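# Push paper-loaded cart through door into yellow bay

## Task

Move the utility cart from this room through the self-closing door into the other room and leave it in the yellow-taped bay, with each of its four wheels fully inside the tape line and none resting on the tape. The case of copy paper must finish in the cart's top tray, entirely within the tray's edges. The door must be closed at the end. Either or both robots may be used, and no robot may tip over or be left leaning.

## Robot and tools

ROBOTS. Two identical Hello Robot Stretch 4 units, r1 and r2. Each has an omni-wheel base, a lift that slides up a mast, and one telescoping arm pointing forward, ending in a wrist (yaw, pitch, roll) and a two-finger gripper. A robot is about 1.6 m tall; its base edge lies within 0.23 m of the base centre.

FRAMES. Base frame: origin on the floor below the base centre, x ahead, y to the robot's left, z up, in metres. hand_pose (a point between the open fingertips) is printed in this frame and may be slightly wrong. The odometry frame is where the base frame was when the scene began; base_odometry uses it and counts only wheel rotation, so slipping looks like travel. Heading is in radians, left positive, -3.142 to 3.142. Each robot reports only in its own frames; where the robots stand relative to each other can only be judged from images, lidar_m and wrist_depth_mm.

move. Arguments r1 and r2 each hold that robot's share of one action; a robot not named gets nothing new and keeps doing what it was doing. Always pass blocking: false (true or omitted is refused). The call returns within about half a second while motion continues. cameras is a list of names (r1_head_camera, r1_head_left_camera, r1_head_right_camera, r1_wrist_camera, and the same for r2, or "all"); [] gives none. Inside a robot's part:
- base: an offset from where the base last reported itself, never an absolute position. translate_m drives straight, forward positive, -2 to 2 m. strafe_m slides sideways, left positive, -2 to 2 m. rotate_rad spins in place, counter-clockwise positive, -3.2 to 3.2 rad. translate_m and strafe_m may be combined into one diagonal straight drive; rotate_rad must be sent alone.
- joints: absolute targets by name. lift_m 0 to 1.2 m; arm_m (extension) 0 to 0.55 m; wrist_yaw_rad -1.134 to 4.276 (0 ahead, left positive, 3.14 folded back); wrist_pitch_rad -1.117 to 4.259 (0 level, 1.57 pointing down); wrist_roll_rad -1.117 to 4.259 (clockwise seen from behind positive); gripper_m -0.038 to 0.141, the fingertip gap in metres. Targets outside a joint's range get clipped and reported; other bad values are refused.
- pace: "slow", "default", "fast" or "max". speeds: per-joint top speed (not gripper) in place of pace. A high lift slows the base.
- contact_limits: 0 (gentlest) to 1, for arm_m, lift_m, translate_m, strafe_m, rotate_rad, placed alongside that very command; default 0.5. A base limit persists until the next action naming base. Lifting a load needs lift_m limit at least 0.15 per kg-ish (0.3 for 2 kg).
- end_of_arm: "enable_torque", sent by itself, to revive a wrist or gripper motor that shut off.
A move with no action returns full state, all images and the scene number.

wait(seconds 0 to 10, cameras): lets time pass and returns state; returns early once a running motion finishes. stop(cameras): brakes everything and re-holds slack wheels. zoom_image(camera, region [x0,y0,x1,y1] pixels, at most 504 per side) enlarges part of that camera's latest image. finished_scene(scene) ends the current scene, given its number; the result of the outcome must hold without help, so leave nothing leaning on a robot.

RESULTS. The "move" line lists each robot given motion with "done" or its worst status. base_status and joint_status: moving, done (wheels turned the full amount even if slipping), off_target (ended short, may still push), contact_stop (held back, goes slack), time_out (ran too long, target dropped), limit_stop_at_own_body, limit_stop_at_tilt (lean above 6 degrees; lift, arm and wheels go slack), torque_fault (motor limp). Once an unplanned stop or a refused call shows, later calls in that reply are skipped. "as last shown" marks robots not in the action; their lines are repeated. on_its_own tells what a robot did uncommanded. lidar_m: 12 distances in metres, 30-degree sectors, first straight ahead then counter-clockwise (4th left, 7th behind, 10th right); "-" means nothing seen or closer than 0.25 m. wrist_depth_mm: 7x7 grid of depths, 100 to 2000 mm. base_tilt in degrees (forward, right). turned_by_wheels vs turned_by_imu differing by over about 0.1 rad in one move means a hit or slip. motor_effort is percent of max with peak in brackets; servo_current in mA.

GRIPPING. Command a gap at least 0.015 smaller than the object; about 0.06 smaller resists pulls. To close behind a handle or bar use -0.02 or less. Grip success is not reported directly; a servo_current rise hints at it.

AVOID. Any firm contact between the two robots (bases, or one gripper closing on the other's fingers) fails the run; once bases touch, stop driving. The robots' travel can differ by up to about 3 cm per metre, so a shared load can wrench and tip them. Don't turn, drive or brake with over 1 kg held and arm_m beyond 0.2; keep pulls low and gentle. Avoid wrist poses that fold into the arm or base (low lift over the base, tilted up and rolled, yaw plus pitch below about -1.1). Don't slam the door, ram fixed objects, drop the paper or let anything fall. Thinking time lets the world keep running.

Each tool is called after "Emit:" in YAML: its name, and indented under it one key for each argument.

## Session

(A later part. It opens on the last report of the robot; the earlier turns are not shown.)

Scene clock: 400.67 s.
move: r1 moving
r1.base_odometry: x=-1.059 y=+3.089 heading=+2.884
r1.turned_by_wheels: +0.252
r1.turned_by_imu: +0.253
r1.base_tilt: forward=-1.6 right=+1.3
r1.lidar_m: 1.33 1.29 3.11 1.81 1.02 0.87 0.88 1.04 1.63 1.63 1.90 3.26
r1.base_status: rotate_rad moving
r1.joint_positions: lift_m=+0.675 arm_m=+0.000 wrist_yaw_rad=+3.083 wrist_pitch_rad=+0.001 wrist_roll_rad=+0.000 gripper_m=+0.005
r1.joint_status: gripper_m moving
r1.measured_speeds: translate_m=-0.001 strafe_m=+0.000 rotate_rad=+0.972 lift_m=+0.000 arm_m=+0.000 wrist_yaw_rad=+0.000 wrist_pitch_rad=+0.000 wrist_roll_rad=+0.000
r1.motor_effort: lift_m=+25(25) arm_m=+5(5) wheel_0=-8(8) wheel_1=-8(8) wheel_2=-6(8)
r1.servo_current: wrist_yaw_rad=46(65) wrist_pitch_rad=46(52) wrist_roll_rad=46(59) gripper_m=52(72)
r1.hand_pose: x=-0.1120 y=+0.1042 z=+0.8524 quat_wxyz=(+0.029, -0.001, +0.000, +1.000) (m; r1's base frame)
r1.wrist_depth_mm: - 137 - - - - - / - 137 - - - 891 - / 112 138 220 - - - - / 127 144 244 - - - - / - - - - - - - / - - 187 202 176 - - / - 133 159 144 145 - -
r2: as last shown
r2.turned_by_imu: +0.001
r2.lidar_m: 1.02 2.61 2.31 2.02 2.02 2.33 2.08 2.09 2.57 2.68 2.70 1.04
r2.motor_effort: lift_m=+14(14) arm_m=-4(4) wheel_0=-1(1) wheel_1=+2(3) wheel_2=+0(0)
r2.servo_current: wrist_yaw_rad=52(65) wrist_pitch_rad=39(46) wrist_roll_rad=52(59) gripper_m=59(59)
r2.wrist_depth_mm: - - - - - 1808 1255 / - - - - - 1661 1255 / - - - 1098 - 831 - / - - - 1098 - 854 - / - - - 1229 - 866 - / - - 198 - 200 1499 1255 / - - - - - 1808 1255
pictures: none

Emit:
wait:
  seconds: 3
  cameras: ["r2_wrist_camera", "r2_head_camera", "r1_head_camera", "r1_head_left_camera"]

Emit:
zoom_image:
  camera: "r2_wrist_camera"
  region: [230, 70, 480, 320]

Emit:
zoom_image:
  camera: "r2_head_camera"
  region: [150, 160, 310, 320]

Scene clock: 404.13 s.
earlier move: r1 done
r1.base_odometry: x=-1.059 y=+3.089 heading=-0.512
r1.turned_by_wheels: +2.888
r1.turned_by_imu: +2.903
r1.base_tilt: forward=-1.5 right=+1.3
r1.lidar_m: 0.89 0.91 1.27 1.60 1.68 2.28 2.67 1.31 3.26 3.11 1.28 0.85
r1.base_status: done
r1.joint_positions: lift_m=+0.675 arm_m=+0.000 wrist_yaw_rad=+3.082 wrist_pitch_rad=+0.001 wrist_roll_rad=+0.000 gripper_m=+0.100
r1.joint_status: all done
r1.measured_speeds: all 0
r1.motor_effort: lift_m=+24(25) arm_m=+5(5) wheel_0=-4(10) wheel_1=+0(9) wheel_2=+1(10)
r1.servo_current: wrist_yaw_rad=46(72) wrist_pitch_rad=39(52) wrist_roll_rad=33(59) gripper_m=39(98)
r1.hand_pose: x=-0.1119 y=+0.1043 z=+0.8524 quat_wxyz=(+0.030, -0.001, +0.000, +1.000) (m; r1's base frame)
r1.wrist_depth_mm: 136 139 - - - - - / 115 139 - - - - - / 117 141 291 - - - - / 137 165 - - - - - / - - - - - - - / 1756 1537 215 - 198 - - / - 1808 1863 145 - 1808 1983
r2.base_odometry: x=+0.049 y=-0.831 heading=-2.298
r2.turned_by_wheels: +0.000
r2.turned_by_imu: +0.000
r2.base_tilt: forward=-0.7 right=+0.1
r2.lidar_m: 1.01 2.62 2.31 2.00 2.04 2.35 2.08 2.11 2.57 2.69 2.71 1.04
r2.base_status: not commanded
r2.joint_positions: lift_m=+0.730 arm_m=+0.000 wrist_yaw_rad=+0.003 wrist_pitch_rad=+0.002 wrist_roll_rad=+1.568 gripper_m=+0.120
r2.joint_status: not commanded
r2.measured_speeds: all 0
r2.motor_effort: lift_m=+14(14) arm_m=-4(4) wheel_0=-1(2) wheel_1=+2(3) wheel_2=+0(0)
r2.servo_current: wrist_yaw_rad=39(65) wrist_pitch_rad=46(46) wrist_roll_rad=46(59) gripper_m=46(59)
r2.hand_pose: x=+0.4595 y=-0.0867 z=+0.9081 quat_wxyz=(+0.708, +0.706, +0.001, +0.000) (m; r2's base frame)
r2.wrist_depth_mm: - - - - - 1756 1255 / - - - - - 1708 1229 / - - - 1098 - 831 - / - - - 1098 - 854 - / - - - 1255 - 866 - / - - 198 - 197 1464 1255 / - - - - - 1808 1255
wait: 0.00 of 3 s (r1 has come to rest)
pictures: r1_head_camera, r1_head_left_camera, r2_head_camera, r2_wrist_camera
Images, in order (width x height): r1_head_camera 420x560, r1_head_left_camera 420x672, r2_head_camera 420x560, r2_wrist_camera 616x392.

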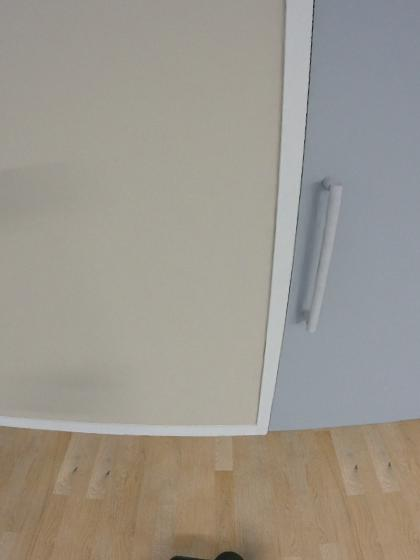

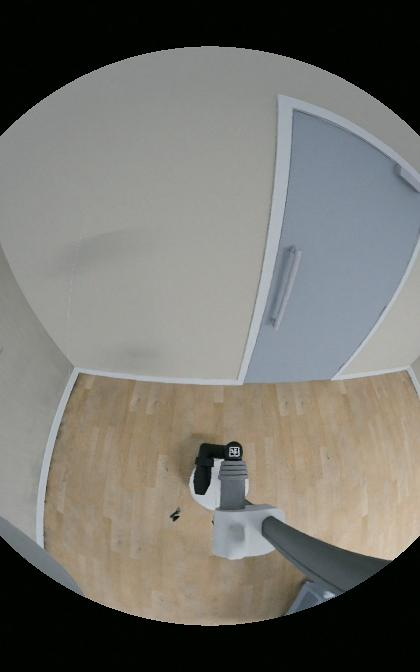

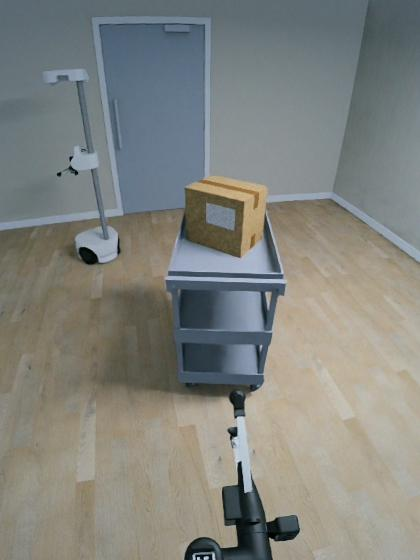

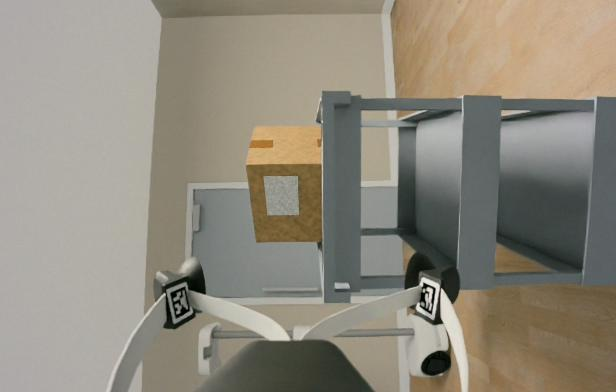

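Scaled by 2.016.

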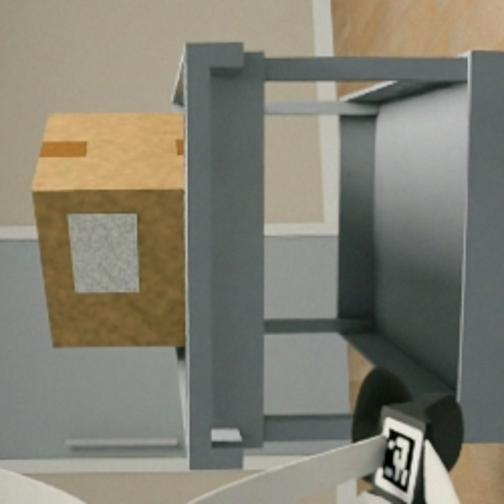

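Scaled by 3.150 from the camera's 420x560 image, which has a finer 1200x1600 frame.

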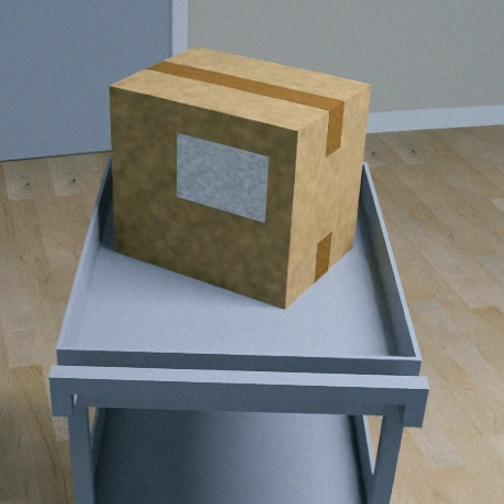

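Emit:
move:
  blocking: false
  r1: {"base": {"strafe_m": -0.21}, "joints": {"wrist_yaw_rad": 0.0, "gripper_m": 0.12}}
  r2: {"base": {"translate_m": 0.35, "strafe_m": -0.05}, "joints": {"lift_m": 0.68}}

Emit:
wait:
  seconds: 2.2
  cameras: []

Emit:
wait:
  seconds: 0.6
  cameras: ["r2_wrist_camera", "r2_head_camera", "r1_head_camera", "r1_wrist_camera"]

Scene clock: 424.83 s.
move: r1 moving; r2 moving
r1.base_odometry: x=-1.077 y=+3.057 heading=-0.511
r1.turned_by_wheels: +0.000
r1.turned_by_imu: +0.000
r1.base_tilt: forward=-1.6 right=+1.3
r1.lidar_m: 0.89 0.94 1.27 1.64 1.72 2.32 2.60 1.26 3.21 3.08 1.31 0.86
r1.base_status: strafe_m moving
r1.joint_positions: lift_m=+0.675 arm_m=+0.000 wrist_yaw_rad=+2.493 wrist_pitch_rad=+0.001 wrist_roll_rad=+0.000 gripper_m=+0.114
r1.joint_status: wrist_yaw_rad moving; gripper_m moving
r1.measured_speeds: translate_m=-0.001 strafe_m=-0.140 rotate_rad=+0.004 lift_m=+0.000 arm_m=+0.000 wrist_yaw_rad=-1.822 wrist_pitch_rad=+0.000 wrist_roll_rad=+0.000
r1.motor_effort: lift_m=+24(24) arm_m=+5(5) wheel_0=+10(11) wheel_1=-9(9) wheel_2=-1(1)
r1.servo_current: wrist_yaw_rad=85(111) wrist_pitch_rad=39(46) wrist_roll_rad=33(52) gripper_m=59(72)
r1.hand_pose: x=-0.0063 y=+0.2438 z=+0.8524 quat_wxyz=(+0.318, -0.001, +0.000, +0.948) (m; r1's base frame)
r1.wrist_depth_mm: - - - - - - - / - - - - - - - / - - - - - - - / - - - - - - - / - - - - - - - / - - - - 211 - - / - 1921 - 142 - - -
r2.base_odometry: x=+0.025 y=-0.851 heading=-2.298
r2.turned_by_wheels: +0.000
r2.turned_by_imu: +0.001
r2.base_tilt: forward=-0.6 right=+0.0
r2.lidar_m: 0.98 2.58 2.34 2.04 2.04 2.36 2.12 2.14 2.59 2.66 2.72 1.00
r2.base_status: translate_m moving; strafe_m moving
r2.joint_positions: lift_m=+0.695 arm_m=+0.000 wrist_yaw_rad=+0.003 wrist_pitch_rad=+0.002 wrist_roll_rad=+1.568 gripper_m=+0.120
r2.joint_status: lift_m moving
r2.measured_speeds: translate_m=+0.120 strafe_m=-0.019 rotate_rad=+0.002 lift_m=-0.099 arm_m=+0.000 wrist_yaw_rad=+0.000 wrist_pitch_rad=+0.000 wrist_roll_rad=+0.000
r2.motor_effort: lift_m=+12(16) arm_m=-4(4) wheel_0=+8(10) wheel_1=+6(7) wheel_2=-12(13)
r2.servo_current: wrist_yaw_rad=52(59) wrist_pitch_rad=46(46) wrist_roll_rad=52(59) gripper_m=46(59)
r2.hand_pose: x=+0.4595 y=-0.0867 z=+0.8728 quat_wxyz=(+0.708, +0.706, +0.001, +0.000) (m; r2's base frame)
r2.wrist_depth_mm: - - - - - 1708 1182 / - - - - - 1661 1229 / - - - 1042 - 809 - / - - - 1042 - 831 - / - - - 1160 - 831 - / - - 198 842 198 1537 1229 / - - - - - 1756 1205
pictures: none

Scene clock: 426.67 s.
earlier move: r1 done; r2 moving
r1.base_odometry: x=-1.162 y=+2.906 heading=-0.512
r1.turned_by_wheels: +0.000
r1.turned_by_imu: -0.001
r1.base_tilt: forward=-1.6 right=+1.2
r1.lidar_m: 0.82 0.93 1.27 1.83 1.90 2.58 1.55 1.19 3.06 2.88 1.32 0.93
r1.base_status: done
r1.joint_positions: lift_m=+0.675 arm_m=+0.000 wrist_yaw_rad=+0.003 wrist_pitch_rad=+0.001 wrist_roll_rad=+0.000 gripper_m=+0.120
r1.joint_status: all done
r1.measured_speeds: all 0
r1.motor_effort: lift_m=+24(24) arm_m=+5(5) wheel_0=+0(12) wheel_1=+0(11) wheel_2=+0(1)
r1.servo_current: wrist_yaw_rad=46(111) wrist_pitch_rad=39(46) wrist_roll_rad=46(65) gripper_m=46(72)
r1.hand_pose: x=+0.4595 y=-0.0866 z=+0.8524 quat_wxyz=(+1.000, +0.000, +0.001, +0.001) (m; r1's base frame)
r1.wrist_depth_mm: - - - 603 - - - / - - - 603 - - - / - - - 615 - - - / - - - 609 - - - / - - - - - - - / - 194 - - 190 - - / - 140 - 139 - - -
r2.base_odometry: x=-0.220 y=-1.059 heading=-2.297
r2.turned_by_wheels: +0.000
r2.turned_by_imu: +0.001
r2.base_tilt: forward=-0.7 right=+0.1
r2.lidar_m: 0.67 2.26 2.41 2.16 2.16 2.66 2.43 2.44 2.87 2.58 2.60 0.69
r2.base_status: translate_m moving; strafe_m moving
r2.joint_positions: lift_m=+0.680 arm_m=+0.000 wrist_yaw_rad=+0.003 wrist_pitch_rad=+0.002 wrist_roll_rad=+1.568 gripper_m=+0.120
r2.joint_status: all done
r2.measured_speeds: translate_m=+0.012 strafe_m=-0.002 rotate_rad=+0.000 lift_m=+0.000 arm_m=+0.000 wrist_yaw_rad=+0.000 wrist_pitch_rad=+0.000 wrist_roll_rad=+0.000
r2.motor_effort: lift_m=+14(17) arm_m=-4(4) wheel_0=+5(10) wheel_1=+5(8) wheel_2=-3(14)
r2.servo_current: wrist_yaw_rad=33(65) wrist_pitch_rad=33(46) wrist_roll_rad=52(59) gripper_m=52(59)
r2.hand_pose: x=+0.4595 y=-0.0867 z=+0.8581 quat_wxyz=(+0.708, +0.706, +0.001, +0.000) (m; r2's base frame)
r2.wrist_depth_mm: - - - - - 1708 1160 / - - - 480 - 1576 480 / - - 878 484 - - 488 / - - 732 492 1078 - 496 / - - 831 500 1078 - 504 / - - 198 455 198 517 517 / - - - - - 535 525
wait: 1.83 of 2.2 s (r1 has come to rest)
pictures: none
No camera images: "cameras" was empty.

Scene clock: 427.00 s.
earlier move: r2 done
r1.base_odometry: x=-1.162 y=+2.906 heading=-0.512
r1.turned_by_wheels: +0.000
r1.turned_by_imu: +0.000
r1.base_tilt: forward=-1.6 right=+1.2
r1.lidar_m: 0.82 0.93 1.28 1.83 1.92 2.61 1.50 1.17 3.02 2.89 1.30 0.94
r1.base_status: done
r1.joint_positions: lift_m=+0.675 arm_m=+0.000 wrist_yaw_rad=+0.003 wrist_pitch_rad=+0.001 wrist_roll_rad=+0.000 gripper_m=+0.120
r1.joint_status: all done
r1.measured_speeds: all 0
r1.motor_effort: lift_m=+24(24) arm_m=+4(5) wheel_0=+0(12) wheel_1=+0(11) wheel_2=+0(1)
r1.servo_current: wrist_yaw_rad=52(111) wrist_pitch_rad=39(46) wrist_roll_rad=52(65) gripper_m=46(72)
r1.hand_pose: x=+0.4595 y=-0.0866 z=+0.8524 quat_wxyz=(+1.000, +0.000, +0.001, +0.001) (m; r1's base frame)
r1.wrist_depth_mm: - - - 603 - - - / - - - 609 - - - / - - - 615 - - - / - - - 615 - - - / - - - - - - - / - 194 - - 189 - - / - 140 - 139 - - -
r2.base_odometry: x=-0.220 y=-1.059 heading=-2.297
r2.turned_by_wheels: +0.000
r2.turned_by_imu: +0.000
r2.base_tilt: forward=-0.7 right=+0.1
r2.lidar_m: 0.66 2.28 2.41 2.17 2.17 2.64 2.42 2.41 2.87 2.58 2.61 0.68
r2.base_status: done
r2.joint_positions: lift_m=+0.680 arm_m=+0.000 wrist_yaw_rad=+0.003 wrist_pitch_rad=+0.002 wrist_roll_rad=+1.568 gripper_m=+0.120
r2.joint_status: all done
r2.measured_speeds: all 0
r2.motor_effort: lift_m=+14(17) arm_m=-4(4) wheel_0=+3(10) wheel_1=+4(8) wheel_2=-4(14)
r2.servo_current: wrist_yaw_rad=46(65) wrist_pitch_rad=39(46) wrist_roll_rad=59(59) gripper_m=52(59)
r2.hand_pose: x=+0.4595 y=-0.0867 z=+0.8581 quat_wxyz=(+0.708, +0.706, +0.001, +0.000) (m; r2's base frame)
r2.wrist_depth_mm: - - - - - 1708 1160 / - - - 477 - 1576 484 / - - 866 488 - - 484 / - - 741 500 1098 - 496 / - - 831 504 1098 - 504 / - - 198 452 198 512 517 / - - - - - 535 525
wait: 0.33 of 0.6 s (r2 has come to rest)
pictures: r1_head_camera, r1_wrist_camera, r2_head_camera, r2_wrist_camera
Images, in order (width x height): r1_head_camera 420x560, r1_wrist_camera 616x392, r2_head_camera 420x560, r2_wrist_camera 616x392.

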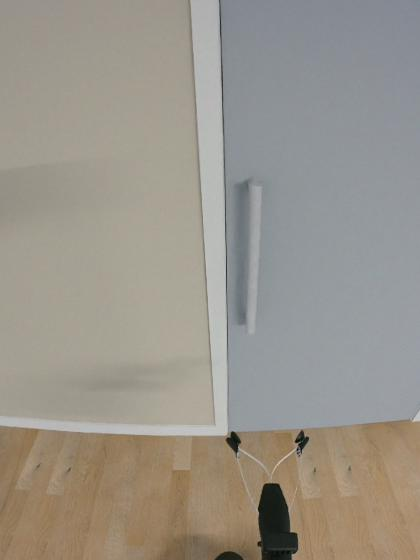

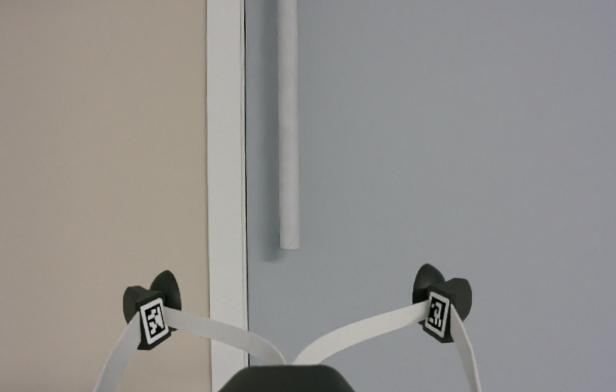

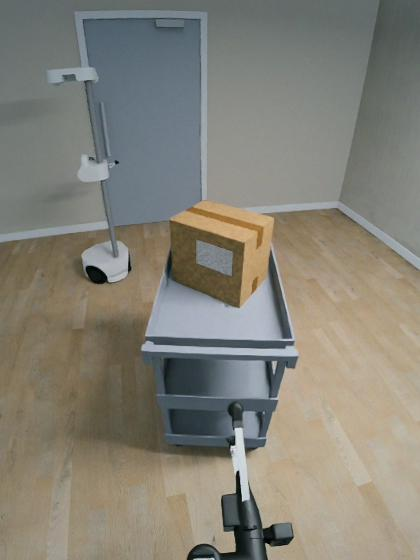

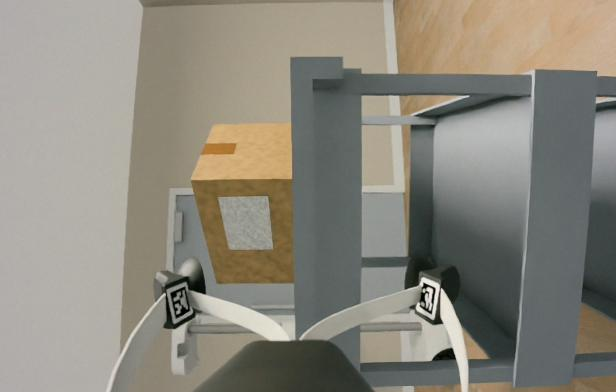

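Emit:
move:
  blocking: false
  r1: {"base": {"rotate_rad": 0.63}, "joints": {"lift_m": 0.725, "arm_m": 0.0}}
  r2: {"base": {"translate_m": 0.285}, "joints": {"lift_m": 0.688}, "pace": "slow", "contact_limits": {"translate_m": 0.2}}

Emit:
wait:
  seconds: 1.2

Emit:
move:
  blocking: false
  r1: {"base": {"translate_m": -0.227, "strafe_m": -0.44}}

Emit:
wait:
  seconds: 2.5
  cameras: ["r2_wrist_camera", "r2_head_camera"]

Emit:
wait:
  seconds: 0.5
  cameras: ["r1_wrist_camera", "r1_head_left_camera", "r2_wrist_camera"]

Scene clock: 512.63 s.
move: r1 moving; r2 moving
r1.base_odometry: x=-1.162 y=+2.905 heading=-0.260
r1.turned_by_wheels: +0.252
r1.turned_by_imu: +0.252
r1.base_tilt: forward=-1.6 right=+1.3
r1.lidar_m: 0.86 1.01 1.75 1.83 2.10 3.53 1.19 1.28 2.90 1.92 1.06 0.83
r1.base_status: rotate_rad moving
r1.joint_positions: lift_m=+0.710 arm_m=+0.000 wrist_yaw_rad=+0.003 wrist_pitch_rad=+0.001 wrist_roll_rad=+0.000 gripper_m=+0.120
r1.joint_status: lift_m moving; arm_m moving
r1.measured_speeds: translate_m=+0.001 strafe_m=-0.001 rotate_rad=+0.974 lift_m=+0.099 arm_m=+0.000 wrist_yaw_rad=+0.000 wrist_pitch_rad=+0.000 wrist_roll_rad=+0.000
r1.motor_effort: lift_m=+25(28) arm_m=+4(8) wheel_0=-8(9) wheel_1=-7(8) wheel_2=-8(8)
r1.servo_current: wrist_yaw_rad=59(72) wrist_pitch_rad=33(46) wrist_roll_rad=46(59) gripper_m=46(52)
r1.hand_pose: x=+0.4594 y=-0.0867 z=+0.8876 quat_wxyz=(+1.000, +0.000, +0.001, +0.001) (m; r1's base frame)
r1.wrist_depth_mm: - - - - 580 - - / - - - - 580 - - / - - - - 585 - - / - - - - 661 - - / - - - - 661 - - / - 193 - - 191 - - / - 140 - 144 - - -
r2.base_odometry: x=-0.229 y=-1.068 heading=-2.297
r2.turned_by_wheels: +0.000
r2.turned_by_imu: +0.001
r2.base_tilt: forward=-0.7 right=+0.0
r2.lidar_m: 0.65 2.27 2.43 2.18 2.16 2.63 2.43 2.44 2.88 2.57 2.58 0.68
r2.base_status: translate_m moving
r2.joint_positions: lift_m=+0.688 arm_m=+0.000 wrist_yaw_rad=+0.003 wrist_pitch_rad=+0.002 wrist_roll_rad=+1.568 gripper_m=+0.120
r2.joint_status: lift_m moving
r2.measured_speeds: translate_m=+0.048 strafe_m=+0.000 rotate_rad=-0.002 lift_m=+0.000 arm_m=+0.000 wrist_yaw_rad=+0.000 wrist_pitch_rad=+0.000 wrist_roll_rad=+0.000
r2.motor_effort: lift_m=+21(23) arm_m=-4(4) wheel_0=+8(9) wheel_1=+5(7) wheel_2=-9(11)
r2.servo_current: wrist_yaw_rad=59(59) wrist_pitch_rad=39(39) wrist_roll_rad=52(52) gripper_m=52(59)
r2.contact_limits: translate_m 0.2
r2.hand_pose: x=+0.4595 y=-0.0867 z=+0.8655 quat_wxyz=(+0.708, +0.706, +0.001, +0.000) (m; r2's base frame)
r2.wrist_depth_mm: - - - - - 1756 1160 / - - - 469 - 1537 466 / - - 842 750 - - 480 / - - 741 484 - - 484 / - - 854 496 - - 496 / - - 198 439 197 - 500 / - - - - - 521 512
pictures: none

Scene clock: 513.57 s.
earlier move: r1 done; r2 moving
r1.base_odometry: x=-1.162 y=+2.905 heading=+0.118
r1.turned_by_wheels: +0.378
r1.turned_by_imu: +0.380
r1.base_tilt: forward=-1.6 right=+1.2
r1.lidar_m: 0.95 1.41 1.83 1.95 2.87 1.31 1.20 2.95 2.70 1.19 0.89 0.83
r1.base_status: done
r1.joint_positions: lift_m=+0.724 arm_m=+0.000 wrist_yaw_rad=+0.003 wrist_pitch_rad=+0.001 wrist_roll_rad=+0.000 gripper_m=+0.120
r1.joint_status: all done
r1.measured_speeds: all 0
r1.motor_effort: lift_m=+25(28) arm_m=+4(8) wheel_0=-2(9) wheel_1=+0(8) wheel_2=-1(8)
r1.servo_current: wrist_yaw_rad=59(72) wrist_pitch_rad=46(52) wrist_roll_rad=59(59) gripper_m=39(52)
r1.hand_pose: x=+0.4594 y=-0.0867 z=+0.9024 quat_wxyz=(+1.000, +0.000, +0.001, +0.001) (m; r1's base frame)
r1.wrist_depth_mm: - - - - - - - / 1537 - - - - - - / 1499 - - - - - - / 1576 - - - - - - / 1618 - - - - - - / 1576 194 - - 190 - - / - 140 - 139 - - -
r2.base_odometry: x=-0.283 y=-1.129 heading=-2.297
r2.turned_by_wheels: +0.000
r2.turned_by_imu: +0.000
r2.base_tilt: forward=-0.7 right=+0.0
r2.lidar_m: 0.56 0.65 2.44 2.18 2.18 2.66 2.50 2.54 2.88 2.56 2.60 0.58
r2.base_status: translate_m moving
r2.joint_positions: lift_m=+0.688 arm_m=+0.000 wrist_yaw_rad=+0.003 wrist_pitch_rad=+0.002 wrist_roll_rad=+1.568 gripper_m=+0.120
r2.joint_status: all done
r2.measured_speeds: translate_m=+0.100 strafe_m=+0.000 rotate_rad=-0.003 lift_m=+0.000 arm_m=+0.000 wrist_yaw_rad=+0.000 wrist_pitch_rad=+0.000 wrist_roll_rad=+0.000
r2.motor_effort: lift_m=+21(23) arm_m=-4(4) wheel_0=+3(9) wheel_1=+5(8) wheel_2=-9(11)
r2.servo_current: wrist_yaw_rad=65(65) wrist_pitch_rad=46(46) wrist_roll_rad=46(52) gripper_m=52(59)
r2.contact_limits: translate_m 0.2
r2.hand_pose: x=+0.4595 y=-0.0867 z=+0.8655 quat_wxyz=(+0.708, +0.706, +0.001, +0.000) (m; r2's base frame)
r2.wrist_depth_mm: - - - - - 1537 1182 / - - - 392 394 397 394 / - - 768 397 402 - - / - - 647 410 410 - - / - - 732 413 413 - - / - - 199 357 197 - - / - - - - - 1756 525
wait: 0.93 of 1.2 s (r1 has come to rest)
pictures: none

Scene clock: 514.07 s.
earlier move: r2 moving
move: r1 moving
r1.base_odometry: x=-1.173 y=+2.876 heading=+0.118
r1.turned_by_wheels: +0.000
r1.turned_by_imu: +0.000
r1.base_tilt: forward=-1.6 right=+1.3
r1.lidar_m: 0.96 1.41 1.84 2.00 2.94 1.23 1.16 2.92 2.72 1.19 0.89 0.81
r1.base_status: translate_m moving; strafe_m moving
r1.joint_positions: lift_m=+0.724 arm_m=+0.000 wrist_yaw_rad=+0.003 wrist_pitch_rad=+0.001 wrist_roll_rad=+0.000 gripper_m=+0.120
r1.joint_status: not commanded
r1.measured_speeds: translate_m=-0.055 strafe_m=-0.109 rotate_rad=-0.003 lift_m=+0.000 arm_m=+0.000 wrist_yaw_rad=+0.000 wrist_pitch_rad=+0.000 wrist_roll_rad=+0.000
r1.motor_effort: lift_m=+25(25) arm_m=+4(4) wheel_0=+7(8) wheel_1=-7(9) wheel_2=+4(6)
r1.servo_current: wrist_yaw_rad=59(59) wrist_pitch_rad=39(46) wrist_roll_rad=39(65) gripper_m=39(46)
r1.hand_pose: x=+0.4594 y=-0.0867 z=+0.9024 quat_wxyz=(+1.000, +0.000, +0.001, +0.001) (m; r1's base frame)
r1.wrist_depth_mm: - - - - - - - / 1576 - - - - - - / 1576 - - - - - - / 1576 - - - - - - / 1537 - - - - - - / 1576 194 - - 190 - - / - 140 - 139 - - -
r2.base_odometry: x=-0.316 y=-1.166 heading=-2.297
r2.turned_by_wheels: +0.000
r2.turned_by_imu: +0.000
r2.base_tilt: forward=-0.7 right=+0.1
r2.lidar_m: 0.50 0.57 2.48 2.19 2.18 2.67 2.57 2.60 2.85 2.56 2.57 0.54
r2.base_status: translate_m moving
r2.joint_positions: lift_m=+0.688 arm_m=+0.000 wrist_yaw_rad=+0.003 wrist_pitch_rad=+0.002 wrist_roll_rad=+1.568 gripper_m=+0.120
r2.joint_status: not commanded
r2.measured_speeds: translate_m=+0.100 strafe_m=+0.000 rotate_rad=-0.001 lift_m=+0.000 arm_m=+0.000 wrist_yaw_rad=+0.000 wrist_pitch_rad=+0.000 wrist_roll_rad=+0.000
r2.motor_effort: lift_m=+21(21) arm_m=-4(4) wheel_0=+6(8) wheel_1=+5(6) wheel_2=-9(9)
r2.servo_current: wrist_yaw_rad=39(65) wrist_pitch_rad=46(46) wrist_roll_rad=46(59) gripper_m=52(59)
r2.contact_limits: translate_m 0.2
r2.hand_pose: x=+0.4595 y=-0.0867 z=+0.8655 quat_wxyz=(+0.708, +0.706, +0.001, +0.000) (m; r2's base frame)
r2.wrist_depth_mm: - - - 282 345 1366 1060 / - - - 343 345 741 - / - - 661 347 349 931 - / - - 591 355 355 946 - / - - 668 362 362 - - / - - 198 307 195 - - / - - - - - 1756 -
pictures: none

Scene clock: 516.27 s.
earlier move: r1 moving; r2 done
r1.base_odometry: x=-1.334 y=+2.444 heading=+0.118
r1.turned_by_wheels: +0.000
r1.turned_by_imu: -0.003
r1.base_tilt: forward=-1.6 right=+1.3
r1.lidar_m: 0.85 1.32 2.31 2.48 3.64 1.15 3.21 2.47 2.43 1.10 0.83 0.81
r1.base_status: translate_m moving; strafe_m moving
r1.joint_positions: lift_m=+0.725 arm_m=+0.000 wrist_yaw_rad=+0.003 wrist_pitch_rad=+0.001 wrist_roll_rad=+0.000 gripper_m=+0.120
r1.joint_status: not commanded
r1.measured_speeds: translate_m=-0.018 strafe_m=-0.035 rotate_rad=+0.000 lift_m=+0.000 arm_m=+0.000 wrist_yaw_rad=+0.000 wrist_pitch_rad=+0.000 wrist_roll_rad=+0.000
r1.motor_effort: lift_m=+24(25) arm_m=+4(4) wheel_0=+3(9) wheel_1=+0(11) wheel_2=+1(7)
r1.servo_current: wrist_yaw_rad=26(78) wrist_pitch_rad=46(52) wrist_roll_rad=46(65) gripper_m=46(52)
r1.hand_pose: x=+0.4594 y=-0.0867 z=+0.9024 quat_wxyz=(+1.000, +0.000, +0.001, +0.001) (m; r1's base frame)
r1.wrist_depth_mm: - - - 621 - 544 504 / - - - 615 - 549 504 / - - - 621 - 554 508 / - - - 627 - 544 508 / - - - 621 - 554 508 / - 195 - - 190 535 512 / - 140 - 139 - 554 508
r2.base_odometry: x=-0.410 y=-1.272 heading=-2.297
r2.turned_by_wheels: +0.000
r2.turned_by_imu: +0.000
r2.base_tilt: forward=-0.7 right=+0.1
r2.lidar_m: 0.39 0.45 2.51 2.23 2.22 2.70 2.71 2.73 2.83 2.54 2.54 0.43
r2.base_status: done
r2.joint_positions: lift_m=+0.688 arm_m=+0.000 wrist_yaw_rad=+0.000 wrist_pitch_rad=+0.002 wrist_roll_rad=+1.569 gripper_m=+0.120
r2.joint_status: not commanded
r2.measured_speeds: all 0
r2.motor_effort: lift_m=+21(21) arm_m=+4(4) wheel_0=+4(9) wheel_1=+6(8) wheel_2=-7(12)
r2.servo_current: wrist_yaw_rad=46(65) wrist_pitch_rad=46(52) wrist_roll_rad=46(59) gripper_m=52(59)
r2.contact_limits: translate_m 0.2
r2.hand_pose: x=+0.4592 y=-0.0876 z=+0.8655 quat_wxyz=(+0.708, +0.706, +0.000, -0.001) (m; r2's base frame)
r2.wrist_depth_mm: - - - 173 231 1661 1182 / - - - 627 234 1499 - / - - 530 178 236 - - / - - 473 179 238 - - / - - 521 180 240 - - / - - 200 182 198 - - / - - - - 245 1756 -
wait: 2.20 of 2.5 s (r2 has come to rest)
pictures: r2_head_camera, r2_wrist_camera
Images, in order (width x height): r2_head_camera 420x560, r2_wrist_camera 616x392.

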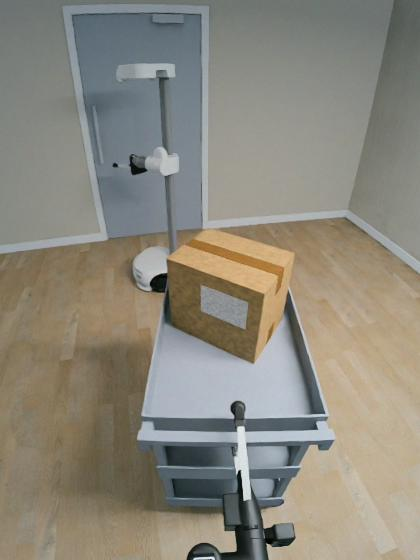

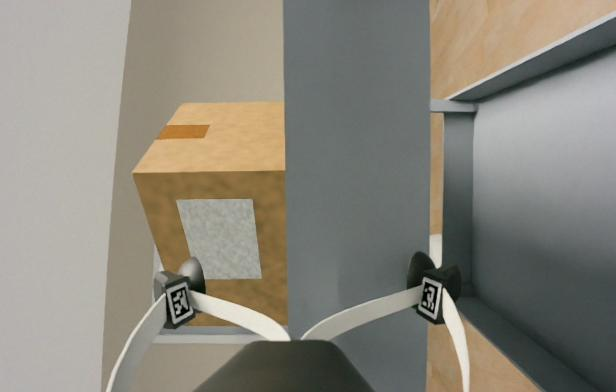

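Scene clock: 516.70 s.
earlier move: r1 done
r1.base_odometry: x=-1.335 y=+2.442 heading=+0.118
r1.turned_by_wheels: +0.000
r1.turned_by_imu: +0.000
r1.base_tilt: forward=-1.6 right=+1.3
r1.lidar_m: 0.86 1.31 2.31 2.49 3.64 1.16 3.22 2.49 2.41 1.07 0.85 0.82
r1.base_status: done
r1.joint_positions: lift_m=+0.725 arm_m=+0.000 wrist_yaw_rad=+0.003 wrist_pitch_rad=+0.001 wrist_roll_rad=+0.000 gripper_m=+0.120
r1.joint_status: not commanded
r1.measured_speeds: all 0
r1.motor_effort: lift_m=+24(25) arm_m=+4(4) wheel_0=+1(9) wheel_1=+1(11) wheel_2=+2(7)
r1.servo_current: wrist_yaw_rad=59(78) wrist_pitch_rad=39(52) wrist_roll_rad=46(65) gripper_m=46(52)
r1.hand_pose: x=+0.4594 y=-0.0867 z=+0.9024 quat_wxyz=(+1.000, +0.000, +0.001, +0.001) (m; r1's base frame)
r1.wrist_depth_mm: - - - - - 549 500 / - - - 627 - 554 508 / - - - 627 - 549 508 / - - - 634 - 554 504 / - - - 627 - 549 504 / - 194 - - 190 535 508 / - 140 - 139 - 559 508
r2.base_odometry: x=-0.410 y=-1.272 heading=-2.297
r2.turned_by_wheels: +0.000
r2.turned_by_imu: +0.000
r2.base_tilt: forward=-0.7 right=+0.1
r2.lidar_m: 0.40 0.42 2.49 2.21 2.23 2.71 2.70 2.70 2.82 2.53 2.54 0.42
r2.base_status: done
r2.joint_positions: lift_m=+0.688 arm_m=+0.000 wrist_yaw_rad=+0.000 wrist_pitch_rad=+0.002 wrist_roll_rad=+1.569 gripper_m=+0.120
r2.joint_status: not commanded
r2.measured_speeds: all 0
r2.motor_effort: lift_m=+20(21) arm_m=+4(4) wheel_0=+4(9) wheel_1=+6(8) wheel_2=-8(12)
r2.servo_current: wrist_yaw_rad=52(65) wrist_pitch_rad=39(52) wrist_roll_rad=52(65) gripper_m=52(59)
r2.contact_limits: translate_m 0.2
r2.hand_pose: x=+0.4592 y=-0.0876 z=+0.8655 quat_wxyz=(+0.708, +0.706, +0.000, -0.001) (m; r2's base frame)
r2.wrist_depth_mm: - - - 173 231 1756 1160 / - - - 627 233 1464 - / - - 525 177 236 - - / - - 473 179 237 - - / - - 517 181 239 - - / - - 200 181 198 - - / - - - - 246 1756 -
wait: 0.43 of 0.5 s (r1 has come to rest)
pictures: r1_head_left_camera, r1_wrist_camera, r2_wrist_camera
Images, in order (width x height): r1_head_left_camera 420x672, r1_wrist_camera 616x392, r2_wrist_camera 616x392.

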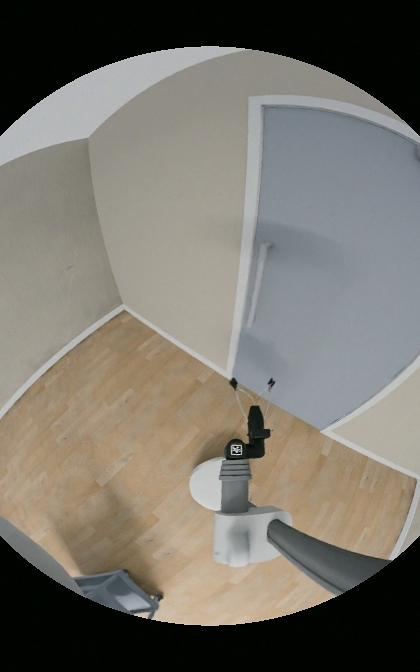

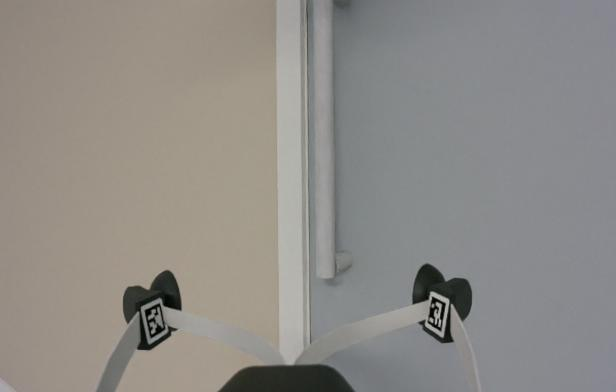

